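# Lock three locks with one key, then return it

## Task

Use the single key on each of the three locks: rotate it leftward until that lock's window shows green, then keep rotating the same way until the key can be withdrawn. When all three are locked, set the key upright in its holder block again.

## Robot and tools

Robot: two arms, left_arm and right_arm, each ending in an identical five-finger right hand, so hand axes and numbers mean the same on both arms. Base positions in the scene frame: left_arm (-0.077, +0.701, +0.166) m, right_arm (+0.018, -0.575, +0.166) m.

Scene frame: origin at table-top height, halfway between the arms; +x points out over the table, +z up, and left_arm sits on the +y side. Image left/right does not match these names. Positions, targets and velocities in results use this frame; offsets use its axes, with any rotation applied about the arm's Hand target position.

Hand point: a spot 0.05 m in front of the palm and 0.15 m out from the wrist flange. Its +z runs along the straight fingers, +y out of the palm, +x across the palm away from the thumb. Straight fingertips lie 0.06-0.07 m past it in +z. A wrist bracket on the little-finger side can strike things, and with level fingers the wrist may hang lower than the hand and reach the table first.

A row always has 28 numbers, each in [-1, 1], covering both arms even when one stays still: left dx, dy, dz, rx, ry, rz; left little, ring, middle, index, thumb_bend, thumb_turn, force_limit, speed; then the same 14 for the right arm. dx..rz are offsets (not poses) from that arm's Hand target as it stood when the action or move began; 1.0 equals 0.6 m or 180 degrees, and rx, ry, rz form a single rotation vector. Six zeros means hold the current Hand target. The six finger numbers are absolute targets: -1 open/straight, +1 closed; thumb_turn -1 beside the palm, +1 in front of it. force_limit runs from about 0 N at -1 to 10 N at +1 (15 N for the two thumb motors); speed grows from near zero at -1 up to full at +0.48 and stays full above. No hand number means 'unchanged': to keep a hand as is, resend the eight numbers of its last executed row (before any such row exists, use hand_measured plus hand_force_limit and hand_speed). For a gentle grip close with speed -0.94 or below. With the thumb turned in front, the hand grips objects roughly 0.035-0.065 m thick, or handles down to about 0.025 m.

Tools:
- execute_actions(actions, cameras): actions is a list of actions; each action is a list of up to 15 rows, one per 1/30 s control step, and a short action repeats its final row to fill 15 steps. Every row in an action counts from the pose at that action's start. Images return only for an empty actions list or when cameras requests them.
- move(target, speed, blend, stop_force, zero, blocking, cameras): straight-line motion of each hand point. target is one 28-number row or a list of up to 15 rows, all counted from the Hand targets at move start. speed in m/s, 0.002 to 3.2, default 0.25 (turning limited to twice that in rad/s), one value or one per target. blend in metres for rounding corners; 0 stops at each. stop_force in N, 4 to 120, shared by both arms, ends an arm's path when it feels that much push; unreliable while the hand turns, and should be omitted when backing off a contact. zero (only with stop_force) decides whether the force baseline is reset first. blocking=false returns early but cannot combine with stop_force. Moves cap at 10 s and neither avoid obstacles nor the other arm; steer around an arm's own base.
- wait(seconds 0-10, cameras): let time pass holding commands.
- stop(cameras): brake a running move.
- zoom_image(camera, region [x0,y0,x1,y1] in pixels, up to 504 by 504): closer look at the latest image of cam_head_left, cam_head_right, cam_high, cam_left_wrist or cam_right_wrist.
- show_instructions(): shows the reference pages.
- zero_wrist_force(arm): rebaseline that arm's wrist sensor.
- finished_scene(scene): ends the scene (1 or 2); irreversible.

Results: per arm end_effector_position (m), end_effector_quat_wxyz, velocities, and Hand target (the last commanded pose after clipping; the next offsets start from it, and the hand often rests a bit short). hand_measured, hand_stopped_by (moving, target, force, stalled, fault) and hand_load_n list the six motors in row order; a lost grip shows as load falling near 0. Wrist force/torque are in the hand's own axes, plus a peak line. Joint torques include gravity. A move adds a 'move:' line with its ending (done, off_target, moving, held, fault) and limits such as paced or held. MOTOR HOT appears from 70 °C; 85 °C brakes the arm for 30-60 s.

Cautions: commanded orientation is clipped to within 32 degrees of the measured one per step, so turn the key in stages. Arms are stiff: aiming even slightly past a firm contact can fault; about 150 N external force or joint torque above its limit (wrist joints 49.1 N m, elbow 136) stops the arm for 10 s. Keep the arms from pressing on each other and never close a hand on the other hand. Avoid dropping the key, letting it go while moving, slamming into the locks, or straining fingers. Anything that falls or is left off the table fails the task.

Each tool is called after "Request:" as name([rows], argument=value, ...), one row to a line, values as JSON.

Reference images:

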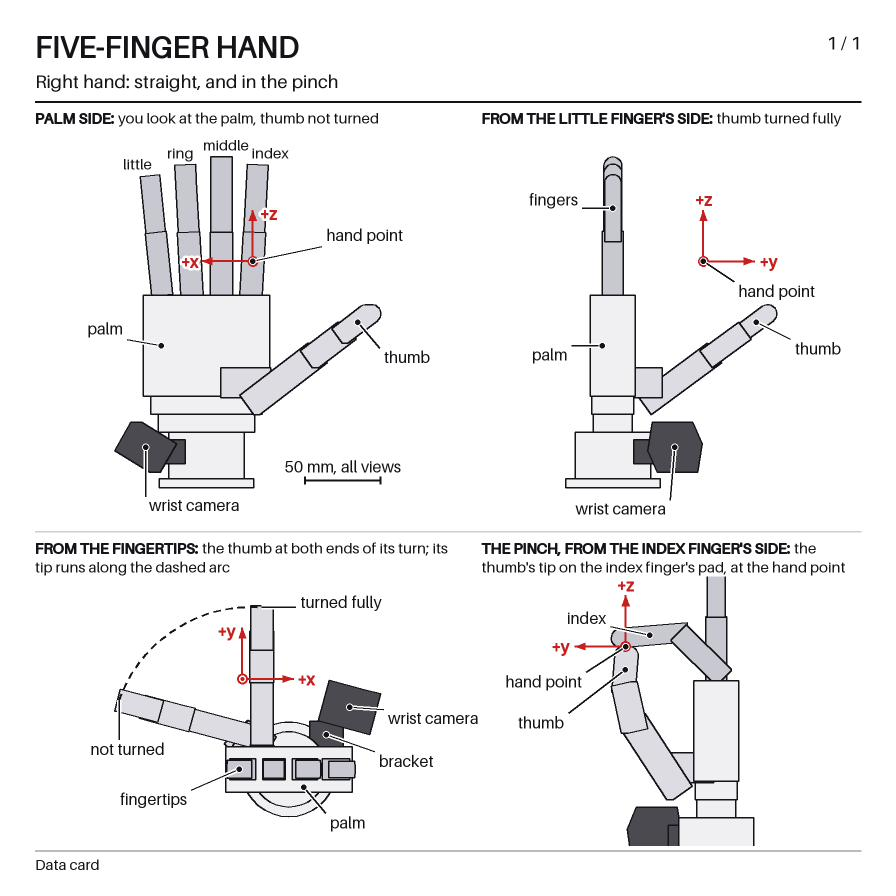

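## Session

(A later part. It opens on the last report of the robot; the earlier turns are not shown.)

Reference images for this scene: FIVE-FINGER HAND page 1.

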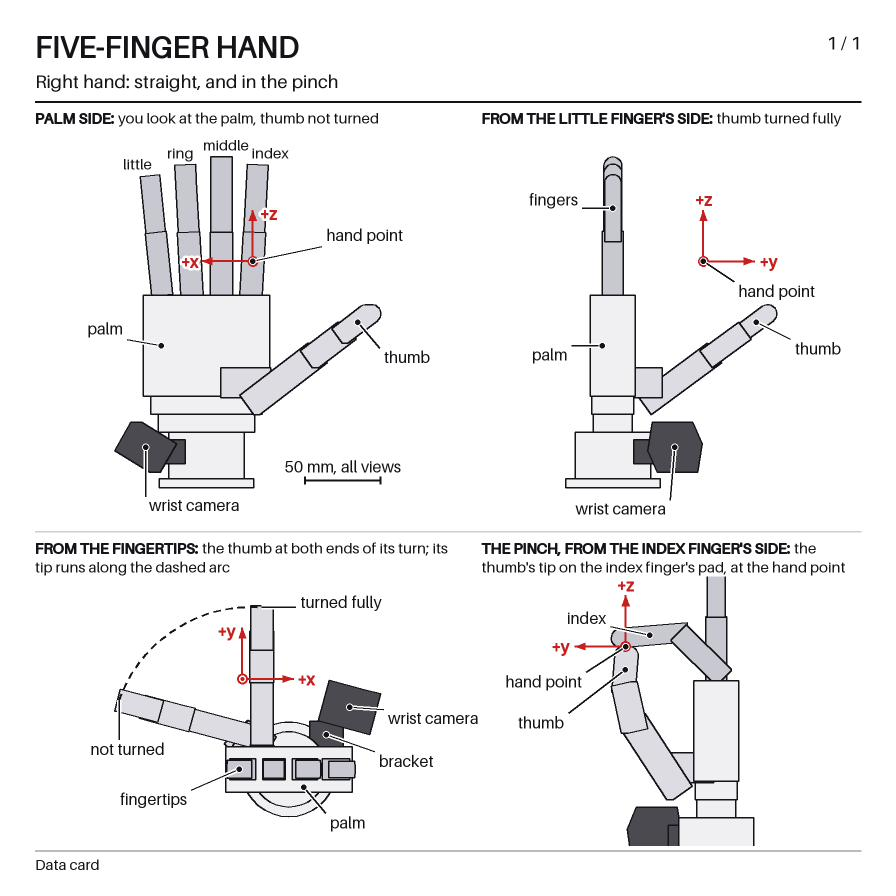

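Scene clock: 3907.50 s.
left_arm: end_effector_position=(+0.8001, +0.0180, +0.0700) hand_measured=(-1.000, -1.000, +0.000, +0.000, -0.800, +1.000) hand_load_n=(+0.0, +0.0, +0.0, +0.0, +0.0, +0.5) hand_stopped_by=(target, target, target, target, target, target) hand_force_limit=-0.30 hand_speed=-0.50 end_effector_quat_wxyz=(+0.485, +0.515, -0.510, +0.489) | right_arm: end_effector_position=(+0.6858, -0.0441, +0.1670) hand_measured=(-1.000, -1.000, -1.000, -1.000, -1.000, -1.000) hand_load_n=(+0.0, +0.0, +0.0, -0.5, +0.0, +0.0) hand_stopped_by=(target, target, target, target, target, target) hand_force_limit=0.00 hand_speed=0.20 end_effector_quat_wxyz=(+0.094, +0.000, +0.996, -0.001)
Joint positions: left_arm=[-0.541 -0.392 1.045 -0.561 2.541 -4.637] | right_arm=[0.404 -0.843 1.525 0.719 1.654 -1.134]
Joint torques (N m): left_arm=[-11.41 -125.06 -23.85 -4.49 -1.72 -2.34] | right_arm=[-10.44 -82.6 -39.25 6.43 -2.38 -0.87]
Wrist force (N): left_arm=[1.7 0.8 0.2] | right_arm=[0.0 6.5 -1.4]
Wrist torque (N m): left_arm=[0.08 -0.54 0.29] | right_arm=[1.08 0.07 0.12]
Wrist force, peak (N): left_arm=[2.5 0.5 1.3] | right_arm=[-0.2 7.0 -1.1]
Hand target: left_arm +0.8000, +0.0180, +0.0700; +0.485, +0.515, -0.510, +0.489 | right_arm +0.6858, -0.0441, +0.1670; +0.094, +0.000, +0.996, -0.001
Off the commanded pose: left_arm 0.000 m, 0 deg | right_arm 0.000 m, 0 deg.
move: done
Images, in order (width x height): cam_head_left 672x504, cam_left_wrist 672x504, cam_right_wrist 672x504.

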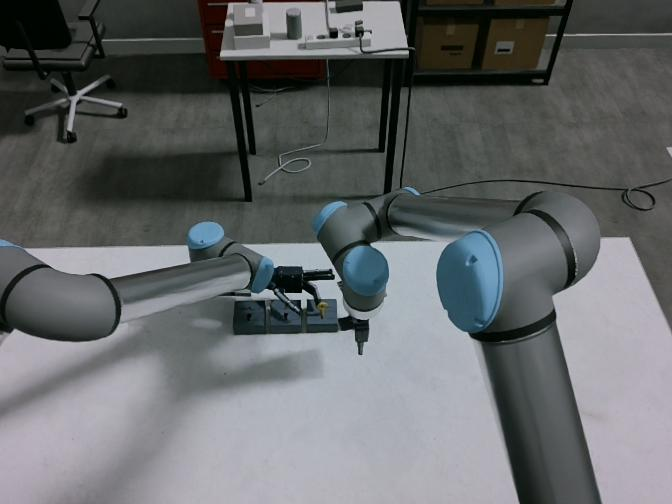

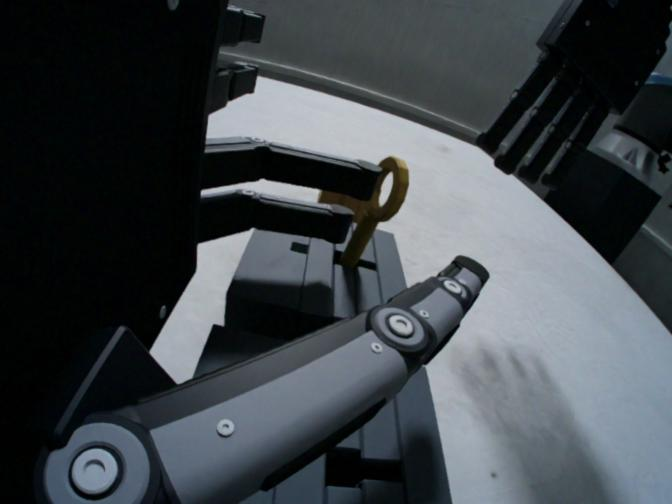

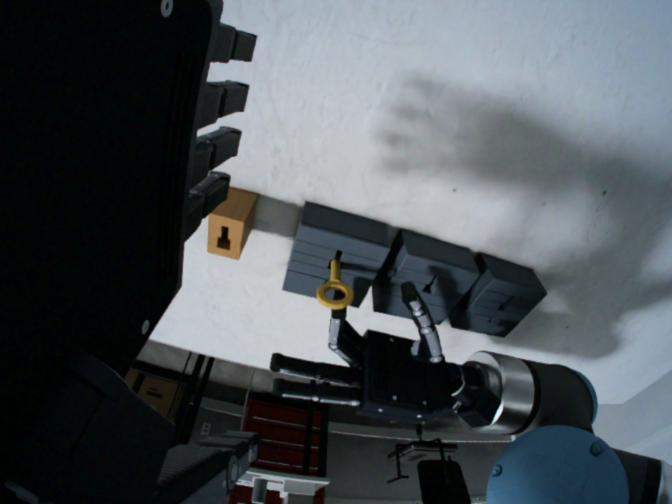

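Request:
move([
  [-0.0133, 0.0, 0, 0, 0, 0, -1, -1, 0, 0, -0.8, 1, -0.3, -0.5, 0, 0, 0, 0, 0, 0, -1, -1, -1, -1, -1, -1, 0, 0.2],
  [-0.0283, 0.002, 0, 0, 0, 0, -1, -1, 0, 0, -0.8, 1, -0.3, -0.5, 0, 0, 0, 0, 0, 0, -1, -1, -1, -1, -1, -1, 0, 0.2],
  [-0.04, 0.0033, 0, 0, 0, 0, -1, -1, 0, 0, -0.8, 1, -0.3, -0.5, 0, 0, 0, 0, 0, 0, -1, -1, -1, -1, -1, -1, 0, 0.2],
], speed=0.03, stop_force=14, cameras=["cam_head_left", "cam_right_wrist", "cam_left_wrist"])

Request:
zoom_image(camera="cam_head_left", region=[290, 285, 350, 345])

Request:
zoom_image(camera="cam_right_wrist", region=[290, 230, 390, 340])

Scene clock: 3923.03 s.
left_arm: end_effector_position=(+0.7919, +0.0181, +0.0700) hand_measured=(-1.000, -1.000, +0.000, +0.000, -0.800, +1.000) hand_load_n=(+0.0, +0.0, +2.0, +0.0, +0.0, +0.0) hand_stopped_by=(target, target, target, target, target, target) hand_force_limit=-0.30 hand_speed=-0.50 end_effector_quat_wxyz=(+0.485, +0.515, -0.510, +0.489) | right_arm: end_effector_position=(+0.6858, -0.0441, +0.1670) hand_measured=(-1.000, -1.000, -1.000, -1.000, -1.000, -1.000) hand_load_n=(+0.0, +0.0, +0.0, +0.0, +0.0, +0.0) hand_stopped_by=(target, target, target, target, target, target) hand_force_limit=0.00 hand_speed=0.20 end_effector_quat_wxyz=(+0.094, +0.000, +0.996, -0.001)
Joint positions: left_arm=[-0.545 -0.404 1.07 -0.575 2.537 -4.638] | right_arm=[0.404 -0.843 1.525 0.719 1.654 -1.134]
Joint torques (N m): left_arm=[-2.88 -106.57 -43.4 4.31 4.61 1.64] | right_arm=[-11.21 -83.33 -39.44 6.15 -2.49 -1.19]
Wrist force (N): left_arm=[0.0 -10.1 -1.9] | right_arm=[0.1 6.6 -1.1]
Wrist torque (N m): left_arm=[0.25 -0.50 0.02] | right_arm=[1.06 0.03 0.13]
Wrist force, peak (N): left_arm=[-1.9 -24.0 -4.3] | right_arm=[0.2 7.1 -1.2]
Hand target: left_arm +0.7919, +0.0182, +0.0700; +0.485, +0.515, -0.510, +0.489 (not the last commanded pose) | right_arm +0.6858, -0.0441, +0.1670; +0.094, +0.000, +0.996, -0.001
Off the commanded pose: left_arm 0.016 m, 0 deg | right_arm 0.000 m, 0 deg.
move: contact (left_arm); path passed 1 of 3 targets
Images, in order (width x height): cam_head_left 672x504, cam_left_wrist 672x504, cam_right_wrist 672x504.

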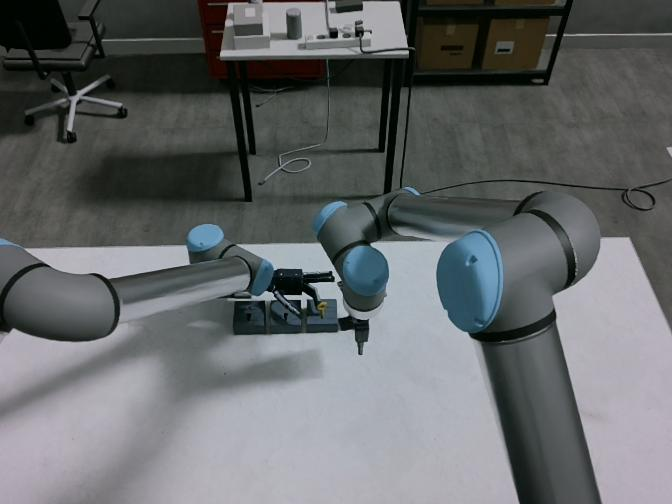

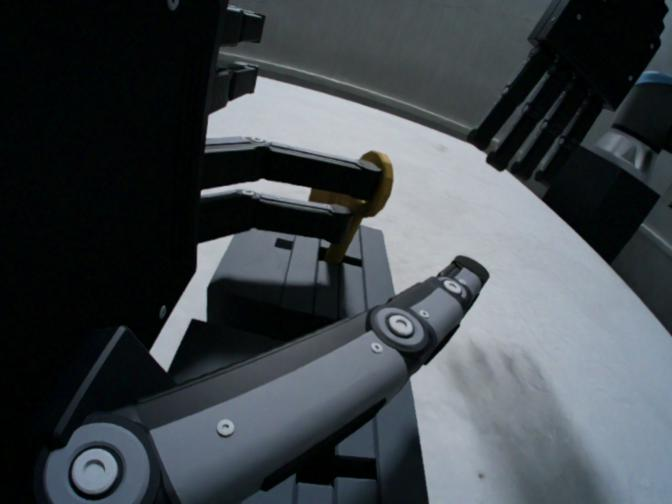

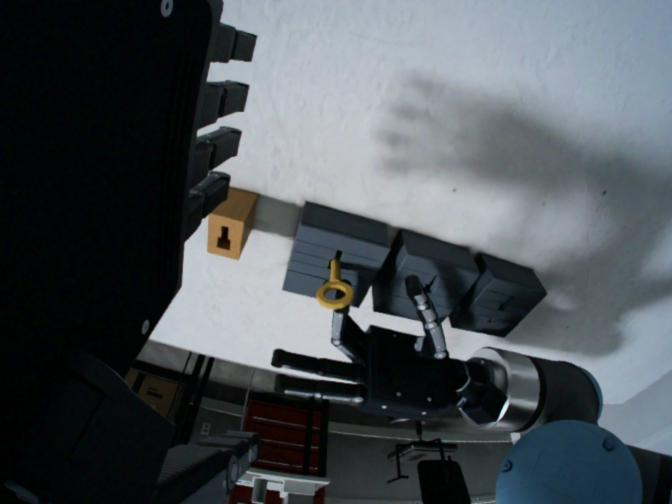

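Scaled by 8.400 from the camera's 672x504 image, which has a finer 960x720 frame.

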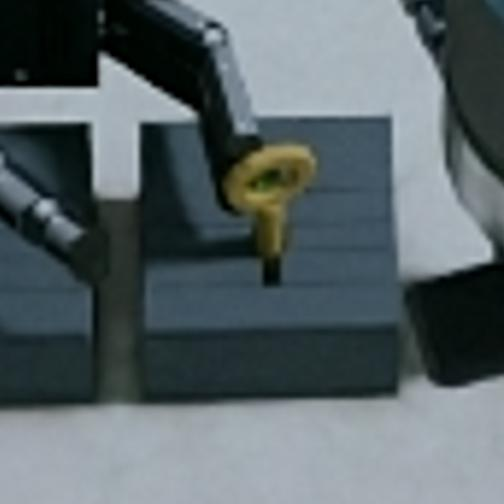

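Scaled by 4.582 from the camera's 672x504 image, which has a finer 960x720 frame.

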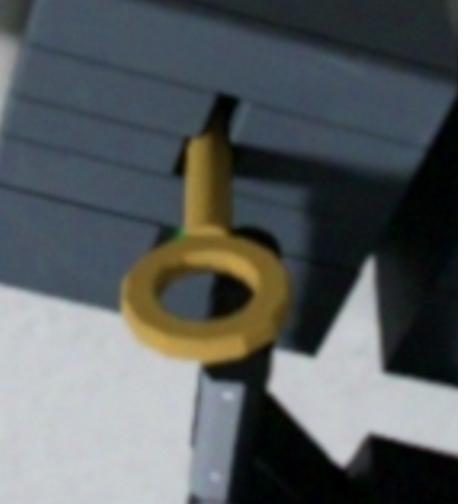

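Request:
move([
  [-0.0133, 0.001, 0, 0, 0, 0, -1, -1, 0, 0, -0.8, 1, -0.3, -0.5, 0, 0, 0, 0, 0, 0, -1, -1, -1, -1, -1, -1, 0, 0.2],
], speed=0.012, stop_force=24, zero=false, cameras=["cam_head_left", "cam_right_wrist", "cam_left_wrist"])

Request:
zoom_image(camera="cam_head_left", region=[290, 285, 350, 345])

Request:
zoom_image(camera="cam_right_wrist", region=[290, 230, 390, 340])

Request:
zoom_image(camera="cam_left_wrist", region=[290, 140, 440, 290])

Scene clock: 3938.73 s.
left_arm: end_effector_position=(+0.7909, +0.0183, +0.0700) hand_measured=(-1.000, -1.000, +0.000, +0.000, -0.800, +1.000) hand_load_n=(+0.0, +0.0, +5.0, +0.0, +0.0, +0.0) hand_stopped_by=(target, target, target, target, target, target) hand_force_limit=-0.30 hand_speed=-0.50 end_effector_quat_wxyz=(+0.485, +0.515, -0.510, +0.489) | right_arm: end_effector_position=(+0.6858, -0.0441, +0.1670) hand_measured=(-1.000, -1.000, -1.000, -1.000, -1.000, -1.000) hand_load_n=(+0.0, +0.0, +0.0, +0.0, +0.0, +0.0) hand_stopped_by=(target, target, target, target, target, target) hand_force_limit=0.00 hand_speed=0.20 end_effector_quat_wxyz=(+0.094, +0.000, +0.996, -0.001)
Joint positions: left_arm=[-0.546 -0.405 1.074 -0.577 2.536 -4.638] | right_arm=[0.404 -0.843 1.525 0.719 1.654 -1.134]
Joint torques (N m): left_arm=[-15.49 -103.92 -38.52 5.52 9.56 -1.17] | right_arm=[-12.91 -83.97 -40.06 6.21 -2.23 -0.91]
Wrist force (N): left_arm=[-1.6 -23.4 -4.7] | right_arm=[0.0 6.4 -1.2]
Wrist torque (N m): left_arm=[0.59 -0.46 -0.28] | right_arm=[1.05 0.06 0.12]
Wrist force, peak (N): left_arm=[-0.8 -29.1 -4.9] | right_arm=[0.2 7.0 -1.0]
Hand target: left_arm +0.7909, +0.0184, +0.0700; +0.485, +0.515, -0.510, +0.489 (not the last commanded pose) | right_arm +0.6858, -0.0441, +0.1670; +0.094, +0.000, +0.996, -0.001
Off the commanded pose: left_arm 0.007 m, 0 deg | right_arm 0.000 m, 0 deg.
move: contact (left_arm)
Images, in order (width x height): cam_head_left 672x504, cam_left_wrist 672x504, cam_right_wrist 672x504.

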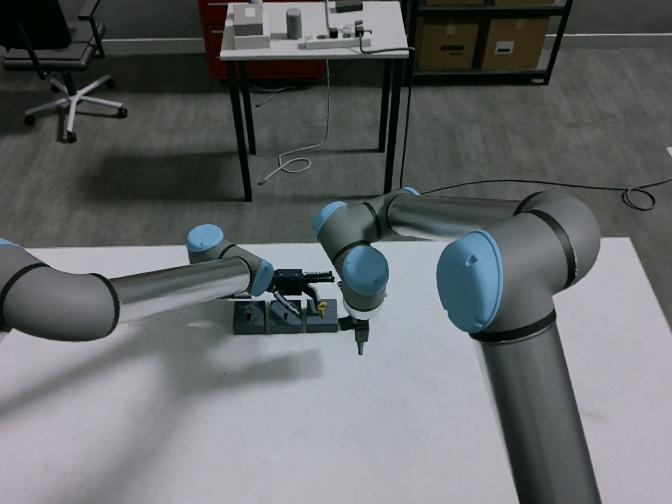

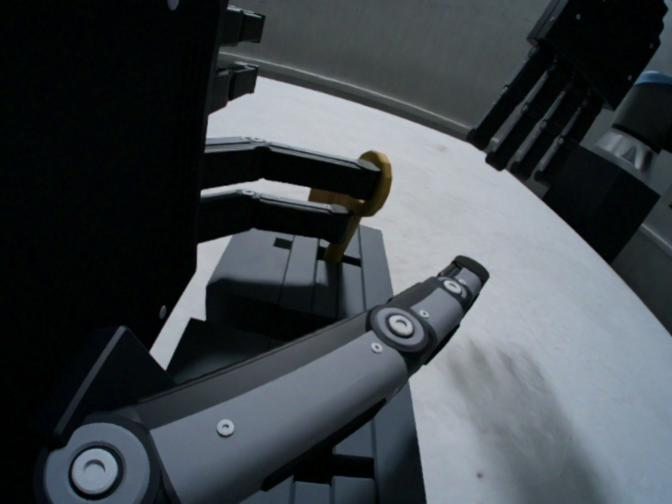

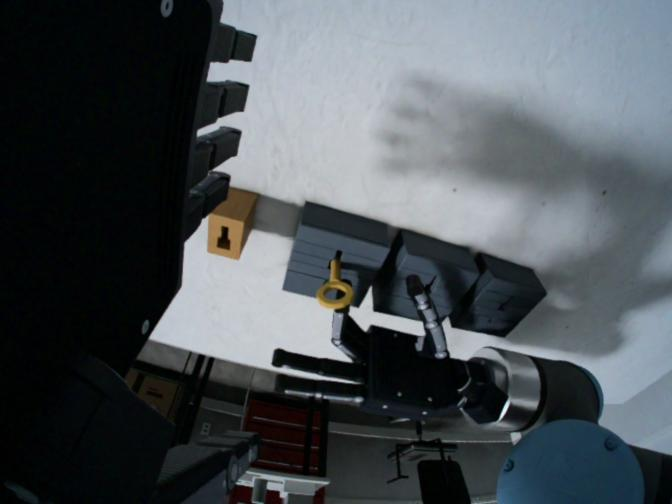

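Scaled by 8.400 from the camera's 672x504 image, which has a finer 960x720 frame.

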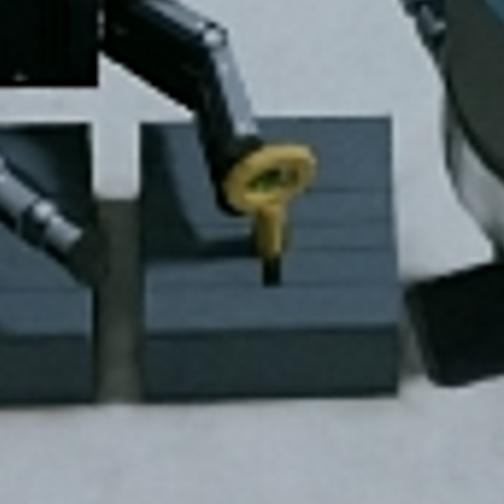

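Scaled by 4.582 from the camera's 672x504 image, which has a finer 960x720 frame.

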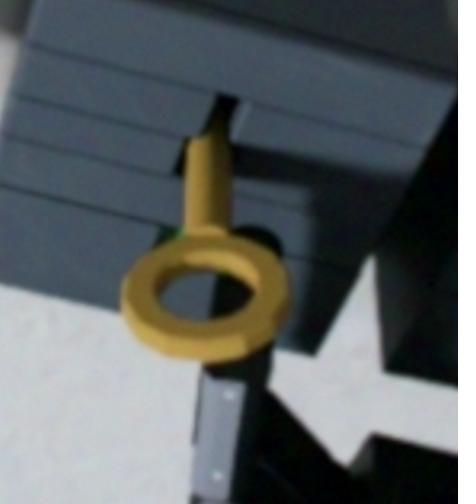

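Scaled by 3.360 from the camera's 672x504 image, which has a finer 960x720 frame.

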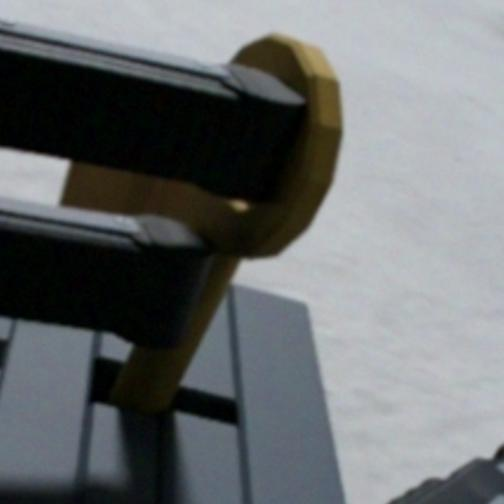

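Request:
move([
  [0.1167, 0, 0, 0, 0, 0, -1, -1, 0, 0, -0.8, 1, -0.3, -0.5, 0, 0, 0, 0, 0, 0, -1, 1, 1, 1, -1, -1, 0, 0.2],
  [-0.002, 0.4028, 0.1333, 0, 0, 0, -1, -1, 0, 0, -0.8, 1, -0.3, -0.5, 0, 0, 0, 0, 0, 0, -1, 1, 1, 1, -1, -1, 0, 0.2],
  [-0.002, 0.4028, 0.1333, 0, 0, 0, -1, -1, 0, 0, -0.8, 1, -0.3, -0.5, 0.267, 0.1332, 0.055, 0, 0.0606, 0, -1, 1, 1, 1, -1, -1, 0, 0.2],
], speed=[0.1, 0.25, 0.2], blend=[0.01, 0.0, 0], cameras=["cam_head_left", "cam_left_wrist"])

Request:
zoom_image(camera="cam_head_left", region=[280, 275, 360, 345])

Request:
zoom_image(camera="cam_left_wrist", region=[250, 130, 400, 240])

Scene clock: 4008.00 s.
left_arm: end_effector_position=(+0.7897, +0.2600, +0.1500) hand_measured=(-1.000, -1.000, +0.000, +0.000, -0.800, +1.000) hand_load_n=(+0.0, +0.0, +0.0, +0.0, +0.0, +0.0) hand_stopped_by=(target, target, target, target, target, target) hand_force_limit=-0.30 hand_speed=-0.50 end_effector_quat_wxyz=(+0.485, +0.515, -0.510, +0.489) | right_arm: end_effector_position=(+0.8461, +0.0357, +0.2000) hand_measured=(-1.000, +1.000, +1.000, +1.000, -1.000, -1.000) hand_load_n=(+0.0, +0.0, +0.0, +0.0, +0.0, +0.0) hand_stopped_by=(target, target, target, target, target, target) hand_force_limit=0.00 hand_speed=0.20 end_effector_quat_wxyz=(-0.001, +0.000, +1.000, -0.001)
Joint positions: left_arm=[-0.324 -0.589 1.302 -0.574 2.757 -4.585] | right_arm=[0.386 -0.518 0.843 1.248 1.572 -1.146]
Joint torques (N m): left_arm=[6.88 -114.86 -20.5 -4.53 2.4 2.24] | right_arm=[17.61 -100.85 -47.94 7.2 -3.44 -2.29]
Wrist force (N): left_arm=[-0.3 -0.8 -1.6] | right_arm=[-0.4 6.9 -0.9]
Wrist torque (N m): left_arm=[-0.08 -0.12 -0.10] | right_arm=[1.10 0.09 0.40]
Wrist force, peak (N): left_arm=[-0.2 -24.1 -4.2] | right_arm=[-1.2 7.9 -1.2]
Hand target: left_arm +0.7897, +0.2600, +0.1500; +0.485, +0.515, -0.510, +0.489 | right_arm +0.8460, +0.0358, +0.2000; -0.001, +0.000, +1.000, -0.001
Off the commanded pose: left_arm 0.000 m, 0 deg | right_arm 0.000 m, 0 deg.
move: done; blend cut to 0 m at target 1
Images, in order (width x height): cam_head_left 672x504, cam_left_wrist 672x504.

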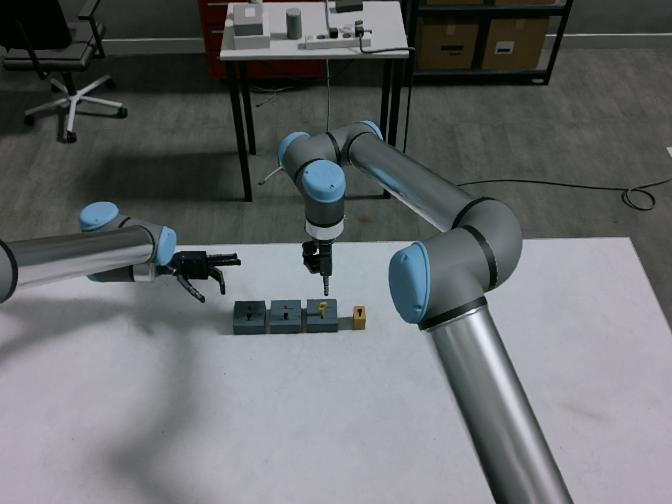

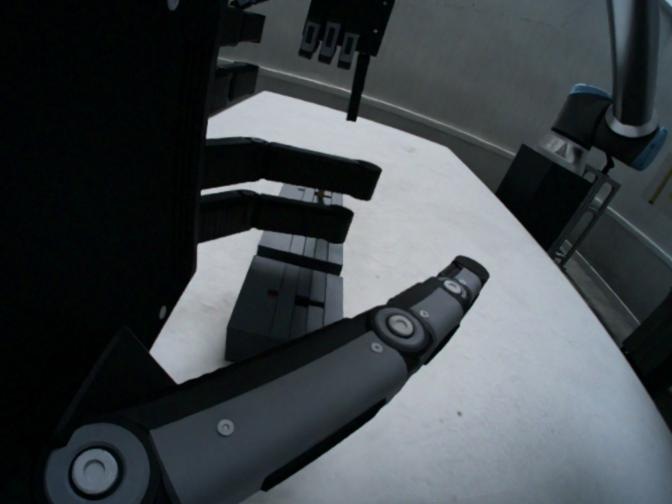

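Scaled by 6.300 from the camera's 672x504 image, which has a finer 960x720 frame.

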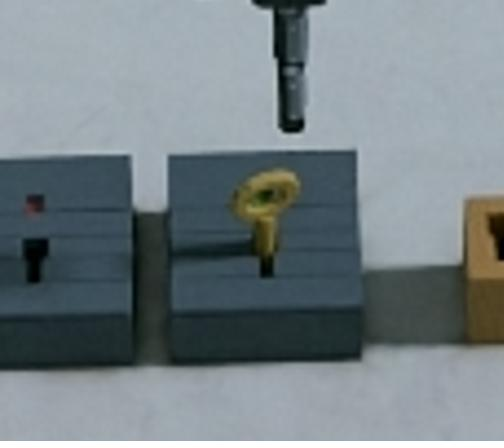

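Scaled by 3.360 from the camera's 672x504 image, which has a finer 960x720 frame.

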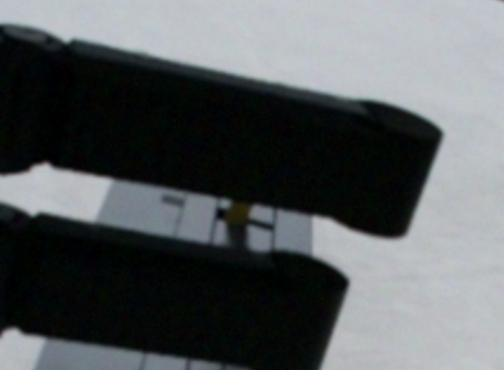

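Request:
move(target=[0, 0, 0, 0, 0, 0, -1, -1, 0, 0, -0.8, 1, -0.3, -0.5, 0, 0, -0.1267, 0, 0, 0, -1, 1, 1, 1, -1, -1, 0, 0.2], speed=0.08, stop_force=5, cameras=["cam_head_left"])

Request:
zoom_image(camera="cam_head_left", region=[280, 275, 360, 345])

Request:
move([
  [0, 0, 0, 0, 0, 0, -1, -1, 0, 0, -0.8, 1, -0.3, -0.5, 0.007, -0.0003, 0, 0, 0, 0, -1, 1, 1, 1, -1, -1, 0, 0.2],
  [0, 0, 0, 0, 0, 0, -1, -1, 0, 0, -0.8, 1, -0.3, -0.5, 0.0157, -0.0035, 0, 0, 0, 0, -1, 1, 1, 1, -1, -1, 0, 0.2],
  [0, 0, 0, 0, 0, 0, -1, -1, 0, 0, -0.8, 1, -0.3, -0.5, 0.025, -0.0035, 0, 0, 0, 0, -1, 1, 1, 1, -1, -1, 0, 0.2],
], speed=0.02, stop_force=20, cameras=["cam_head_left"])

Request:
zoom_image(camera="cam_head_left", region=[280, 275, 360, 345])

Scene clock: 4039.93 s.
left_arm: end_effector_position=(+0.7897, +0.2600, +0.1500) hand_measured=(-1.000, -1.000, +0.000, +0.000, -0.800, +1.000) hand_load_n=(+0.0, +0.0, +0.0, +0.0, +0.0, +0.0) hand_stopped_by=(target, target, target, target, target, target) hand_force_limit=-0.30 hand_speed=-0.50 end_effector_quat_wxyz=(+0.485, +0.515, -0.510, +0.489) | right_arm: end_effector_position=(+0.8460, +0.0358, +0.1240) hand_measured=(-1.000, +1.000, +1.000, +1.000, -1.000, -1.000) hand_load_n=(+0.5, +0.5, +0.0, +0.0, +0.0, +0.0) hand_stopped_by=(target, target, target, target, target, target) hand_force_limit=0.00 hand_speed=0.20 end_effector_quat_wxyz=(-0.001, +0.000, +1.000, -0.001)
Joint positions: left_arm=[-0.324 -0.589 1.302 -0.574 2.757 -4.585] | right_arm=[0.386 -0.459 0.866 1.165 1.572 -1.146]
Joint torques (N m): left_arm=[6.62 -113.66 -20.34 -4.25 2.5 -0.35] | right_arm=[17.61 -102.03 -23.27 0.48 -2.22 -0.64]
Wrist force (N): left_arm=[-0.4 -0.8 -1.5] | right_arm=[-0.4 7.1 -0.8]
Wrist torque (N m): left_arm=[-0.08 -0.11 -0.11] | right_arm=[1.12 0.12 0.39]
Wrist force, peak (N): left_arm=[-0.2 -1.1 -1.7] | right_arm=[-0.3 7.5 -0.9]
Hand target: left_arm +0.7897, +0.2600, +0.1500; +0.485, +0.515, -0.510, +0.489 | right_arm +0.8460, +0.0358, +0.1240; -0.001, +0.000, +1.000, -0.001
Off the commanded pose: left_arm 0.000 m, 0 deg | right_arm 0.000 m, 0 deg.
move: done
Images, in order (width x height): cam_head_left 672x504.

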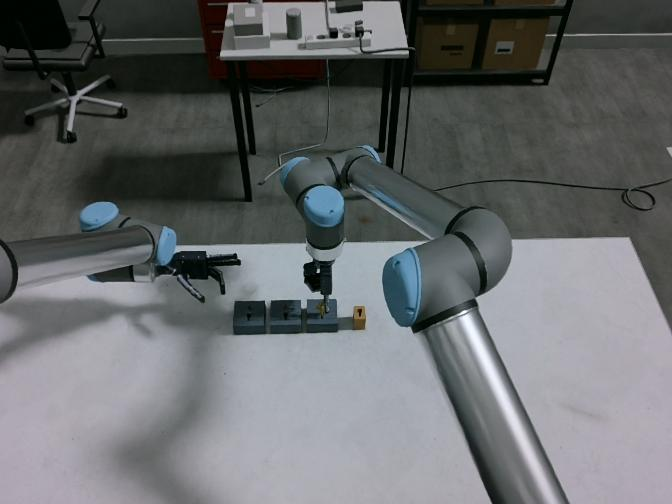

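Scaled by 6.300 from the camera's 672x504 image, which has a finer 960x720 frame.

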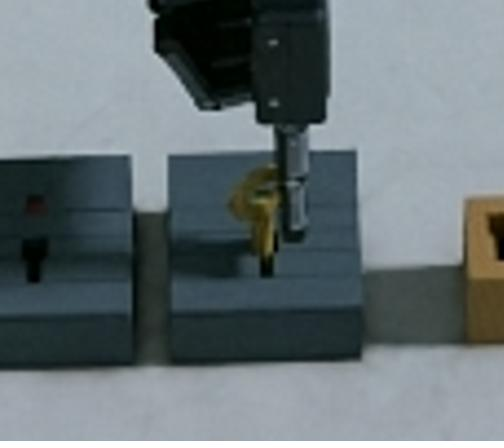

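Scene clock: 4041.57 s.
left_arm: end_effector_position=(+0.7897, +0.2600, +0.1500) hand_measured=(-1.000, -1.000, +0.000, +0.000, -0.800, +1.000) hand_load_n=(+0.0, +0.0, +0.0, +0.0, +0.0, +0.5) hand_stopped_by=(target, target, target, target, target, target) hand_force_limit=-0.30 hand_speed=-0.50 end_effector_quat_wxyz=(+0.485, +0.515, -0.510, +0.489) | right_arm: end_effector_position=(+0.8610, +0.0338, +0.1240) hand_measured=(-1.000, +1.000, +1.000, +1.000, -1.000, -1.000) hand_load_n=(+0.0, +0.0, +0.0, +0.0, +0.0, +0.0) hand_stopped_by=(target, target, target, target, target, target) hand_force_limit=0.00 hand_speed=0.20 end_effector_quat_wxyz=(-0.001, +0.000, +1.000, -0.001)
Joint positions: left_arm=[-0.324 -0.589 1.302 -0.574 2.757 -4.585] | right_arm=[0.377 -0.436 0.819 1.189 1.572 -1.154]
Joint torques (N m): left_arm=[6.75 -115.59 -20.91 -4.39 2.18 -0.44] | right_arm=[-19.36 -103.31 -45.62 6.83 -0.28 -2.12]
Wrist force (N): left_arm=[-0.4 -0.7 -1.4] | right_arm=[-0.3 7.0 -1.1]
Wrist torque (N m): left_arm=[-0.07 -0.13 -0.10] | right_arm=[1.11 0.12 0.42]
Wrist force, peak (N): left_arm=[-0.3 -0.8 -1.6] | right_arm=[-0.3 7.5 -0.5]
Hand target: left_arm +0.7897, +0.2600, +0.1500; +0.485, +0.515, -0.510, +0.489 | right_arm +0.8610, +0.0337, +0.1240; -0.001, +0.000, +1.000, -0.001
Off the commanded pose: left_arm 0.000 m, 0 deg | right_arm 0.000 m, 0 deg.
move: done
Images, in order (width x height): cam_head_left 672x504.

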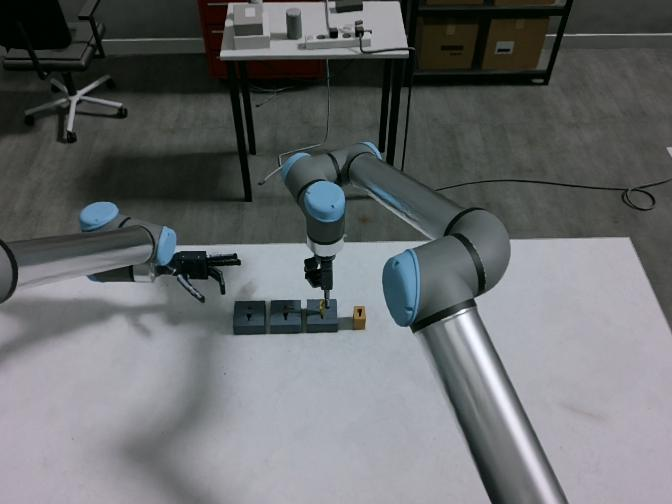

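Scaled by 6.300 from the camera's 672x504 image, which has a finer 960x720 frame.

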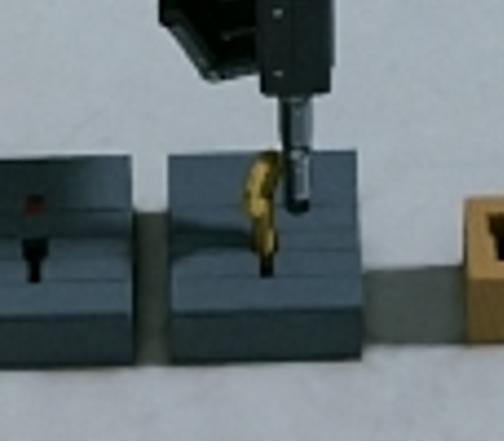

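Request:
move([
  [0, 0, 0, 0, 0, 0, -1, -1, 0, 0, -0.8, 1, -0.3, -0.5, 0.0067, 0.0022, 0, 0, 0, 0, -1, 1, 1, 1, -1, -1, 0, 0.2],
  [0, 0, 0, 0, 0, 0, -1, -1, 0, 0, -0.8, 1, -0.3, -0.5, 0.0107, 0.0045, 0, 0, 0, 0, -1, 1, 1, 1, -1, -1, 0, 0.2],
], speed=0.02, stop_force=12, cameras=["cam_head_left", "cam_left_wrist"])

Request:
zoom_image(camera="cam_head_left", region=[290, 285, 350, 345])

Scene clock: 4055.47 s.
left_arm: end_effector_position=(+0.7897, +0.2600, +0.1500) hand_measured=(-1.000, -1.000, +0.000, +0.000, -0.800, +1.000) hand_load_n=(-0.5, +0.0, +0.0, +0.0, +0.0, +0.5) hand_stopped_by=(target, target, target, target, target, target) hand_force_limit=-0.30 hand_speed=-0.50 end_effector_quat_wxyz=(+0.485, +0.515, -0.510, +0.489) | right_arm: end_effector_position=(+0.8674, +0.0364, +0.1240) hand_measured=(-1.000, +1.000, +1.000, +1.000, -1.000, -1.000) hand_load_n=(+0.5, +0.0, +0.0, +0.0, +0.0, +0.5) hand_stopped_by=(target, target, target, target, target, target) hand_force_limit=0.00 hand_speed=0.20 end_effector_quat_wxyz=(-0.001, +0.000, +1.000, -0.001)
Joint positions: left_arm=[-0.324 -0.589 1.302 -0.574 2.757 -4.585] | right_arm=[0.377 -0.421 0.789 1.205 1.572 -1.154]
Joint torques (N m): left_arm=[9 -115.03 -20.48 -4.21 2.06 -0.51] | right_arm=[22.3 -103.88 -45.46 7.13 1.22 2.58]
Wrist force (N): left_arm=[-0.3 -0.7 -1.2] | right_arm=[-0.1 7.1 -0.7]
Wrist torque (N m): left_arm=[-0.08 -0.14 -0.10] | right_arm=[1.09 0.08 0.44]
Wrist force, peak (N): left_arm=[-0.4 -1.0 -1.6] | right_arm=[-0.4 7.3 -1.5]
Hand target: left_arm +0.7897, +0.2600, +0.1500; +0.485, +0.515, -0.510, +0.489 | right_arm +0.8674, +0.0364, +0.1240; -0.001, +0.000, +1.000, -0.001
Off the commanded pose: left_arm 0.000 m, 0 deg | right_arm 0.000 m, 0 deg.
move: done
Images, in order (width x height): cam_head_left 672x504, cam_left_wrist 672x504.

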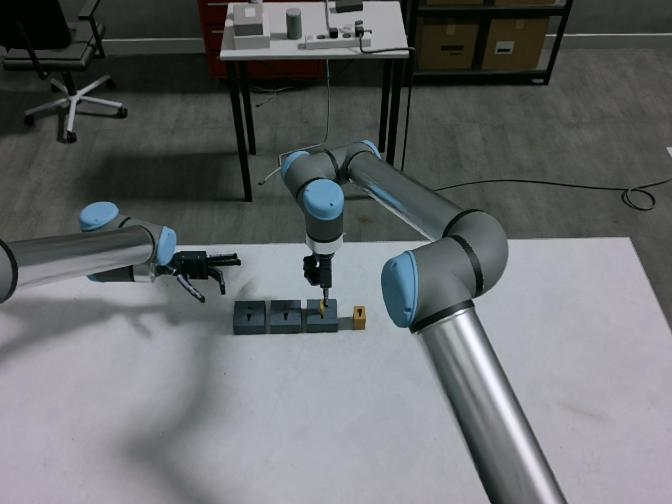

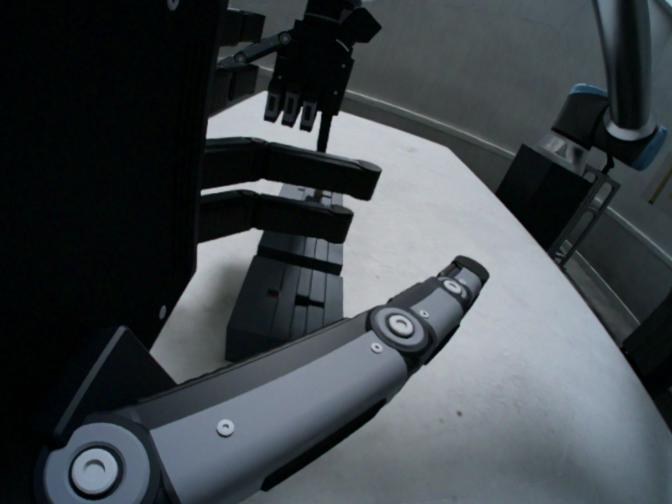

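Scaled by 8.400 from the camera's 672x504 image, which has a finer 960x720 frame.

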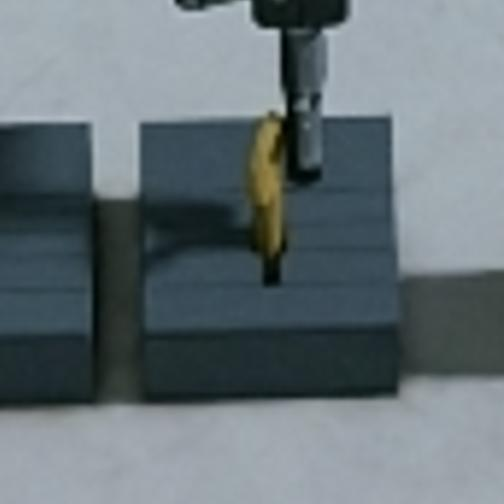

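Request:
move(target=[0,0,0,0,0,0,-1,-1,0,0,-0.8,1,-0.3,-0.5,0.0035,0.003,0,0,0,0,-1,1,1,1,-1,-1,0,0.2], speed=0.02, stop_force=10, cameras=["cam_head_left"])

Request:
zoom_image(camera="cam_head_left", region=[290, 285, 350, 345])

Scene clock: 4115.33 s.
left_arm: end_effector_position=(+0.7897, +0.2600, +0.1500) hand_measured=(-1.000, -1.000, +0.000, +0.000, -0.800, +1.000) hand_load_n=(+0.0, +0.0, +0.0, +0.0, +0.0, +0.0) hand_stopped_by=(target, target, target, target, target, target) hand_force_limit=-0.30 hand_speed=-0.50 end_effector_quat_wxyz=(+0.485, +0.515, -0.510, +0.489) | right_arm: end_effector_position=(+0.8695, +0.0382, +0.1240) hand_measured=(-1.000, +1.000, +1.000, +1.000, -1.000, -1.000) hand_load_n=(+0.0, +0.0, +0.0, +0.0, +0.0, +0.0) hand_stopped_by=(target, target, target, target, target, target) hand_force_limit=0.00 hand_speed=0.20 end_effector_quat_wxyz=(-0.001, +0.000, +1.000, -0.001)
Joint positions: left_arm=[-0.324 -0.589 1.302 -0.574 2.757 -4.585] | right_arm=[0.378 -0.415 0.777 1.211 1.572 -1.154]
Joint torques (N m): left_arm=[6.52 -115.16 -20.82 -4.41 1.97 -0.27] | right_arm=[22.46 -104.97 -45.58 6.86 1.32 2.73]
Wrist force (N): left_arm=[-0.2 -1.0 -1.5] | right_arm=[-0.3 7.0 -1.1]
Wrist torque (N m): left_arm=[-0.10 -0.14 -0.10] | right_arm=[1.11 0.11 0.18]
Wrist force, peak (N): left_arm=[-0.3 -1.1 -1.6] | right_arm=[0.2 7.3 -0.8]
Hand target: left_arm +0.7897, +0.2600, +0.1500; +0.485, +0.515, -0.510, +0.489 | right_arm +0.8695, +0.0382, +0.1240; -0.001, +0.000, +1.000, -0.001
Off the commanded pose: left_arm 0.000 m, 0 deg | right_arm 0.000 m, 0 deg.
move: done
Images, in order (width x height): cam_head_left 672x504.

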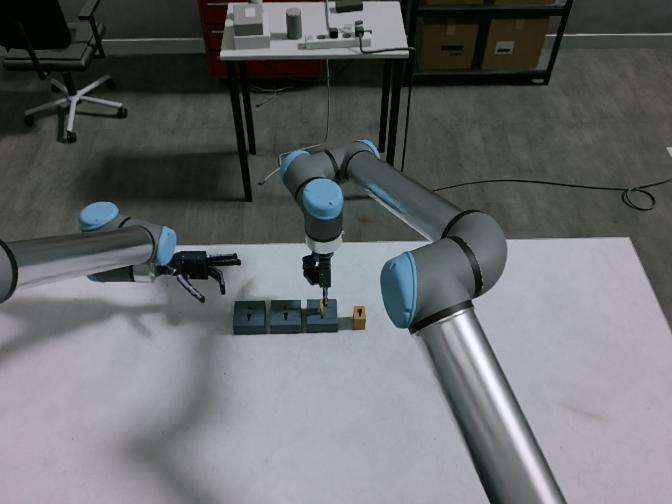

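Scaled by 8.400 from the camera's 672x504 image, which has a finer 960x720 frame.

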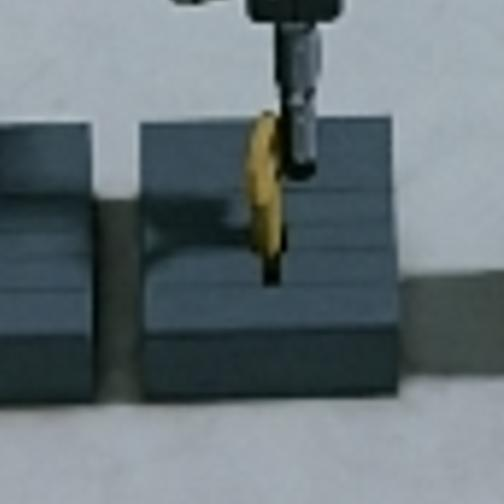

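Request:
move(target=[0,0,0,0,0,0,-1,-1,0,0,-0.8,1,-0.3,-0.5,0.0027,0.0035,0,0,0,0,-1,1,1,1,-1,-1,0,0.2], speed=0.02, stop_force=10, cameras=["cam_head_left"])

Request:
zoom_image(camera="cam_head_left", region=[290, 285, 350, 345])

Request:
move([
  [0,0,0,0,0,0,-1,-1,0,0,-0.8,1,-0.3,-0.5,0.003,-0.0167,0,0,0,0,-1,1,1,1,-1,-1,0,0.2],
  [0,0,0,0,0,0,-1,-1,0,0,-0.8,1,-0.3,-0.5,0.003,-0.0167,0.1267,0,0,0,-1,1,1,1,-1,-1,0,0.2],
  [0,0,0,0,0,0,-1,-1,0,0,-0.8,1,-0.3,-0.5,-0.3045,-0.139,0.0717,0,-0.0606,0,-1,1,1,1,-1,-1,0,0.2],
], speed=[0.05,0.2,0.3], blend=[0.003,0.03,0], cameras=["cam_head_left","cam_right_wrist"])

Request:
zoom_image(camera="cam_right_wrist", region=[270, 200, 400, 330])

Request:
zoom_image(camera="cam_head_left", region=[290, 285, 350, 345])

Scene clock: 4139.93 s.
left_arm: end_effector_position=(+0.7897, +0.2600, +0.1500) hand_measured=(-1.000, -1.000, +0.000, +0.000, -0.800, +1.000) hand_load_n=(+0.0, +0.0, +0.0, +0.0, +0.0, +0.0) hand_stopped_by=(target, target, target, target, target, target) hand_force_limit=-0.30 hand_speed=-0.50 end_effector_quat_wxyz=(+0.485, +0.515, -0.510, +0.489) | right_arm: end_effector_position=(+0.8712, +0.0403, +0.1240) hand_measured=(-1.000, +1.000, +1.000, +1.000, -1.000, -1.000) hand_load_n=(+0.0, +0.0, +0.0, +0.0, +0.0, +0.0) hand_stopped_by=(target, target, target, target, target, target) hand_force_limit=0.00 hand_speed=0.20 end_effector_quat_wxyz=(-0.001, +0.000, +1.000, -0.001)
Joint positions: left_arm=[-0.324 -0.589 1.302 -0.574 2.757 -4.585] | right_arm=[0.379 -0.409 0.765 1.217 1.572 -1.152]
Joint torques (N m): left_arm=[5.43 -114.48 -20.72 -4.35 1.72 -0.34] | right_arm=[23.16 -103.42 -45.74 6.83 0.06 2.51]
Wrist force (N): left_arm=[-0.7 -0.6 -1.3] | right_arm=[-0.4 7.1 -0.7]
Wrist torque (N m): left_arm=[-0.06 -0.09 -0.11] | right_arm=[1.11 0.13 0.13]
Wrist force, peak (N): left_arm=[-0.5 -0.8 -1.7] | right_arm=[0.0 7.5 -0.7]
Hand target: left_arm +0.7897, +0.2600, +0.1500; +0.485, +0.515, -0.510, +0.489 | right_arm +0.8712, +0.0403, +0.1240; -0.001, +0.000, +1.000, -0.001
Off the commanded pose: left_arm 0.000 m, 0 deg | right_arm 0.000 m, 0 deg.
move: done
Images, in order (width x height): cam_head_left 672x504.

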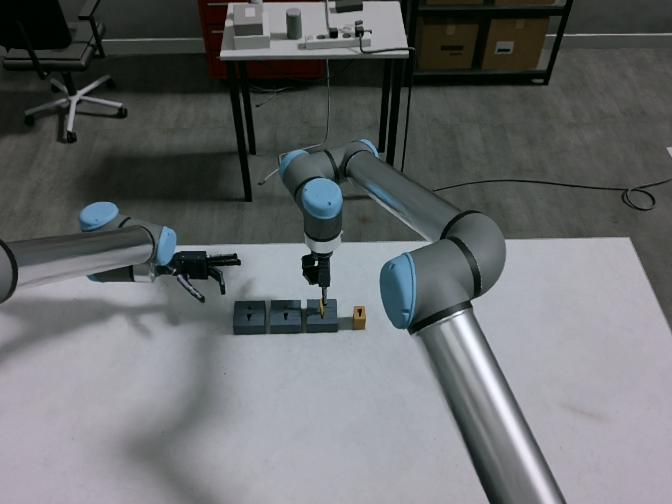

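Scaled by 8.400 from the camera's 672x504 image, which has a finer 960x720 frame.

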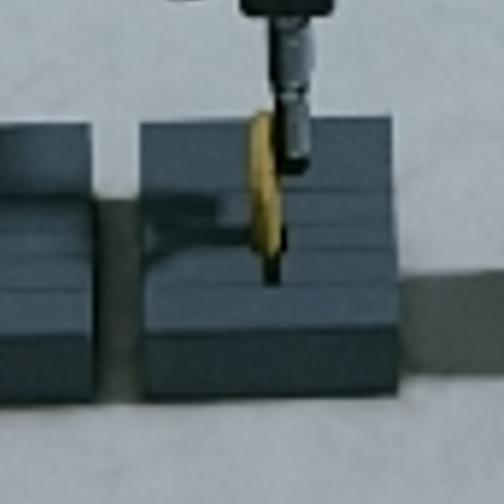

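Scene clock: 4141.83 s.
left_arm: end_effector_position=(+0.7897, +0.2600, +0.1500) hand_measured=(-1.000, -1.000, +0.000, +0.000, -0.800, +1.000) hand_load_n=(+0.0, +0.0, -0.5, +0.0, +0.0, +0.0) hand_stopped_by=(target, target, target, target, target, target) hand_force_limit=-0.30 hand_speed=-0.50 end_effector_quat_wxyz=(+0.485, +0.515, -0.510, +0.489) | right_arm: end_effector_position=(+0.6885, -0.0430, +0.1670) hand_measured=(-1.000, +1.000, +1.000, +1.000, -1.000, -1.000) hand_load_n=(+0.0, +0.0, +0.0, +0.0, +0.0, +0.0) hand_stopped_by=(target, target, target, target, target, target) hand_force_limit=0.00 hand_speed=0.20 end_effector_quat_wxyz=(+0.094, +0.000, +0.996, -0.001)
Joint positions: left_arm=[-0.324 -0.589 1.302 -0.574 2.757 -4.585] | right_arm=[0.404 -0.84 1.518 0.723 1.654 -1.134]
Joint torques (N m): left_arm=[6.4 -117.18 -20.9 -4.33 1.62 -0.33] | right_arm=[23.29 -94.3 -16.93 0.76 3.59 2.4]
Wrist force (N): left_arm=[-0.2 -0.7 -1.4] | right_arm=[0.1 6.7 -1.2]
Wrist torque (N m): left_arm=[-0.06 -0.15 -0.10] | right_arm=[1.11 0.02 0.14]
Wrist force, peak (N): left_arm=[-0.4 -0.8 -1.7] | right_arm=[-1.2 7.8 -2.4]
Hand target: left_arm +0.7897, +0.2600, +0.1500; +0.485, +0.515, -0.510, +0.489 | right_arm +0.6885, -0.0431, +0.1670; +0.094, +0.000, +0.996, -0.001
Off the commanded pose: left_arm 0.000 m, 0 deg | right_arm 0.000 m, 0 deg.
move: done
Images, in order (width x height): cam_head_left 672x504, cam_right_wrist 672x504.

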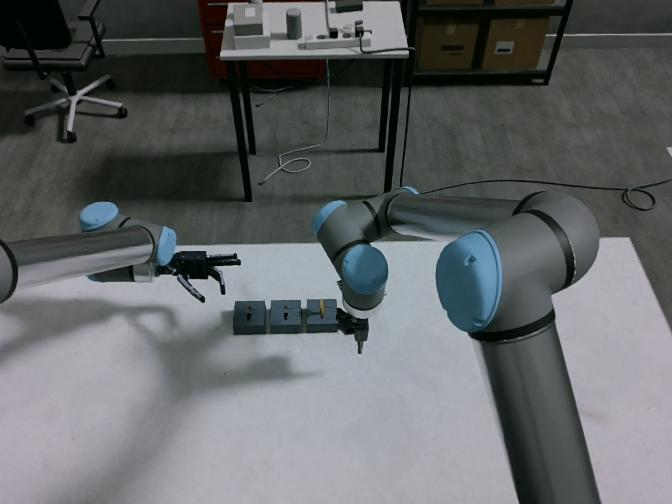

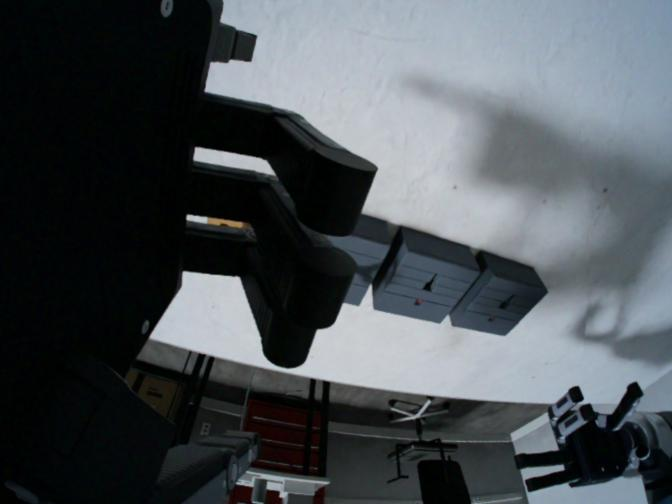

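Scaled by 3.877 from the camera's 672x504 image, which has a finer 960x720 frame.

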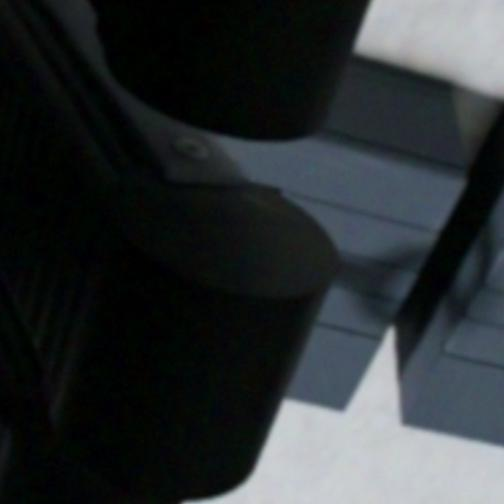

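Scaled by 8.400 from the camera's 672x504 image, which has a finer 960x720 frame.

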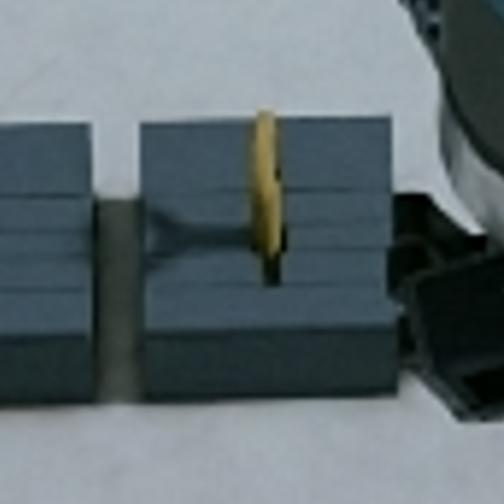

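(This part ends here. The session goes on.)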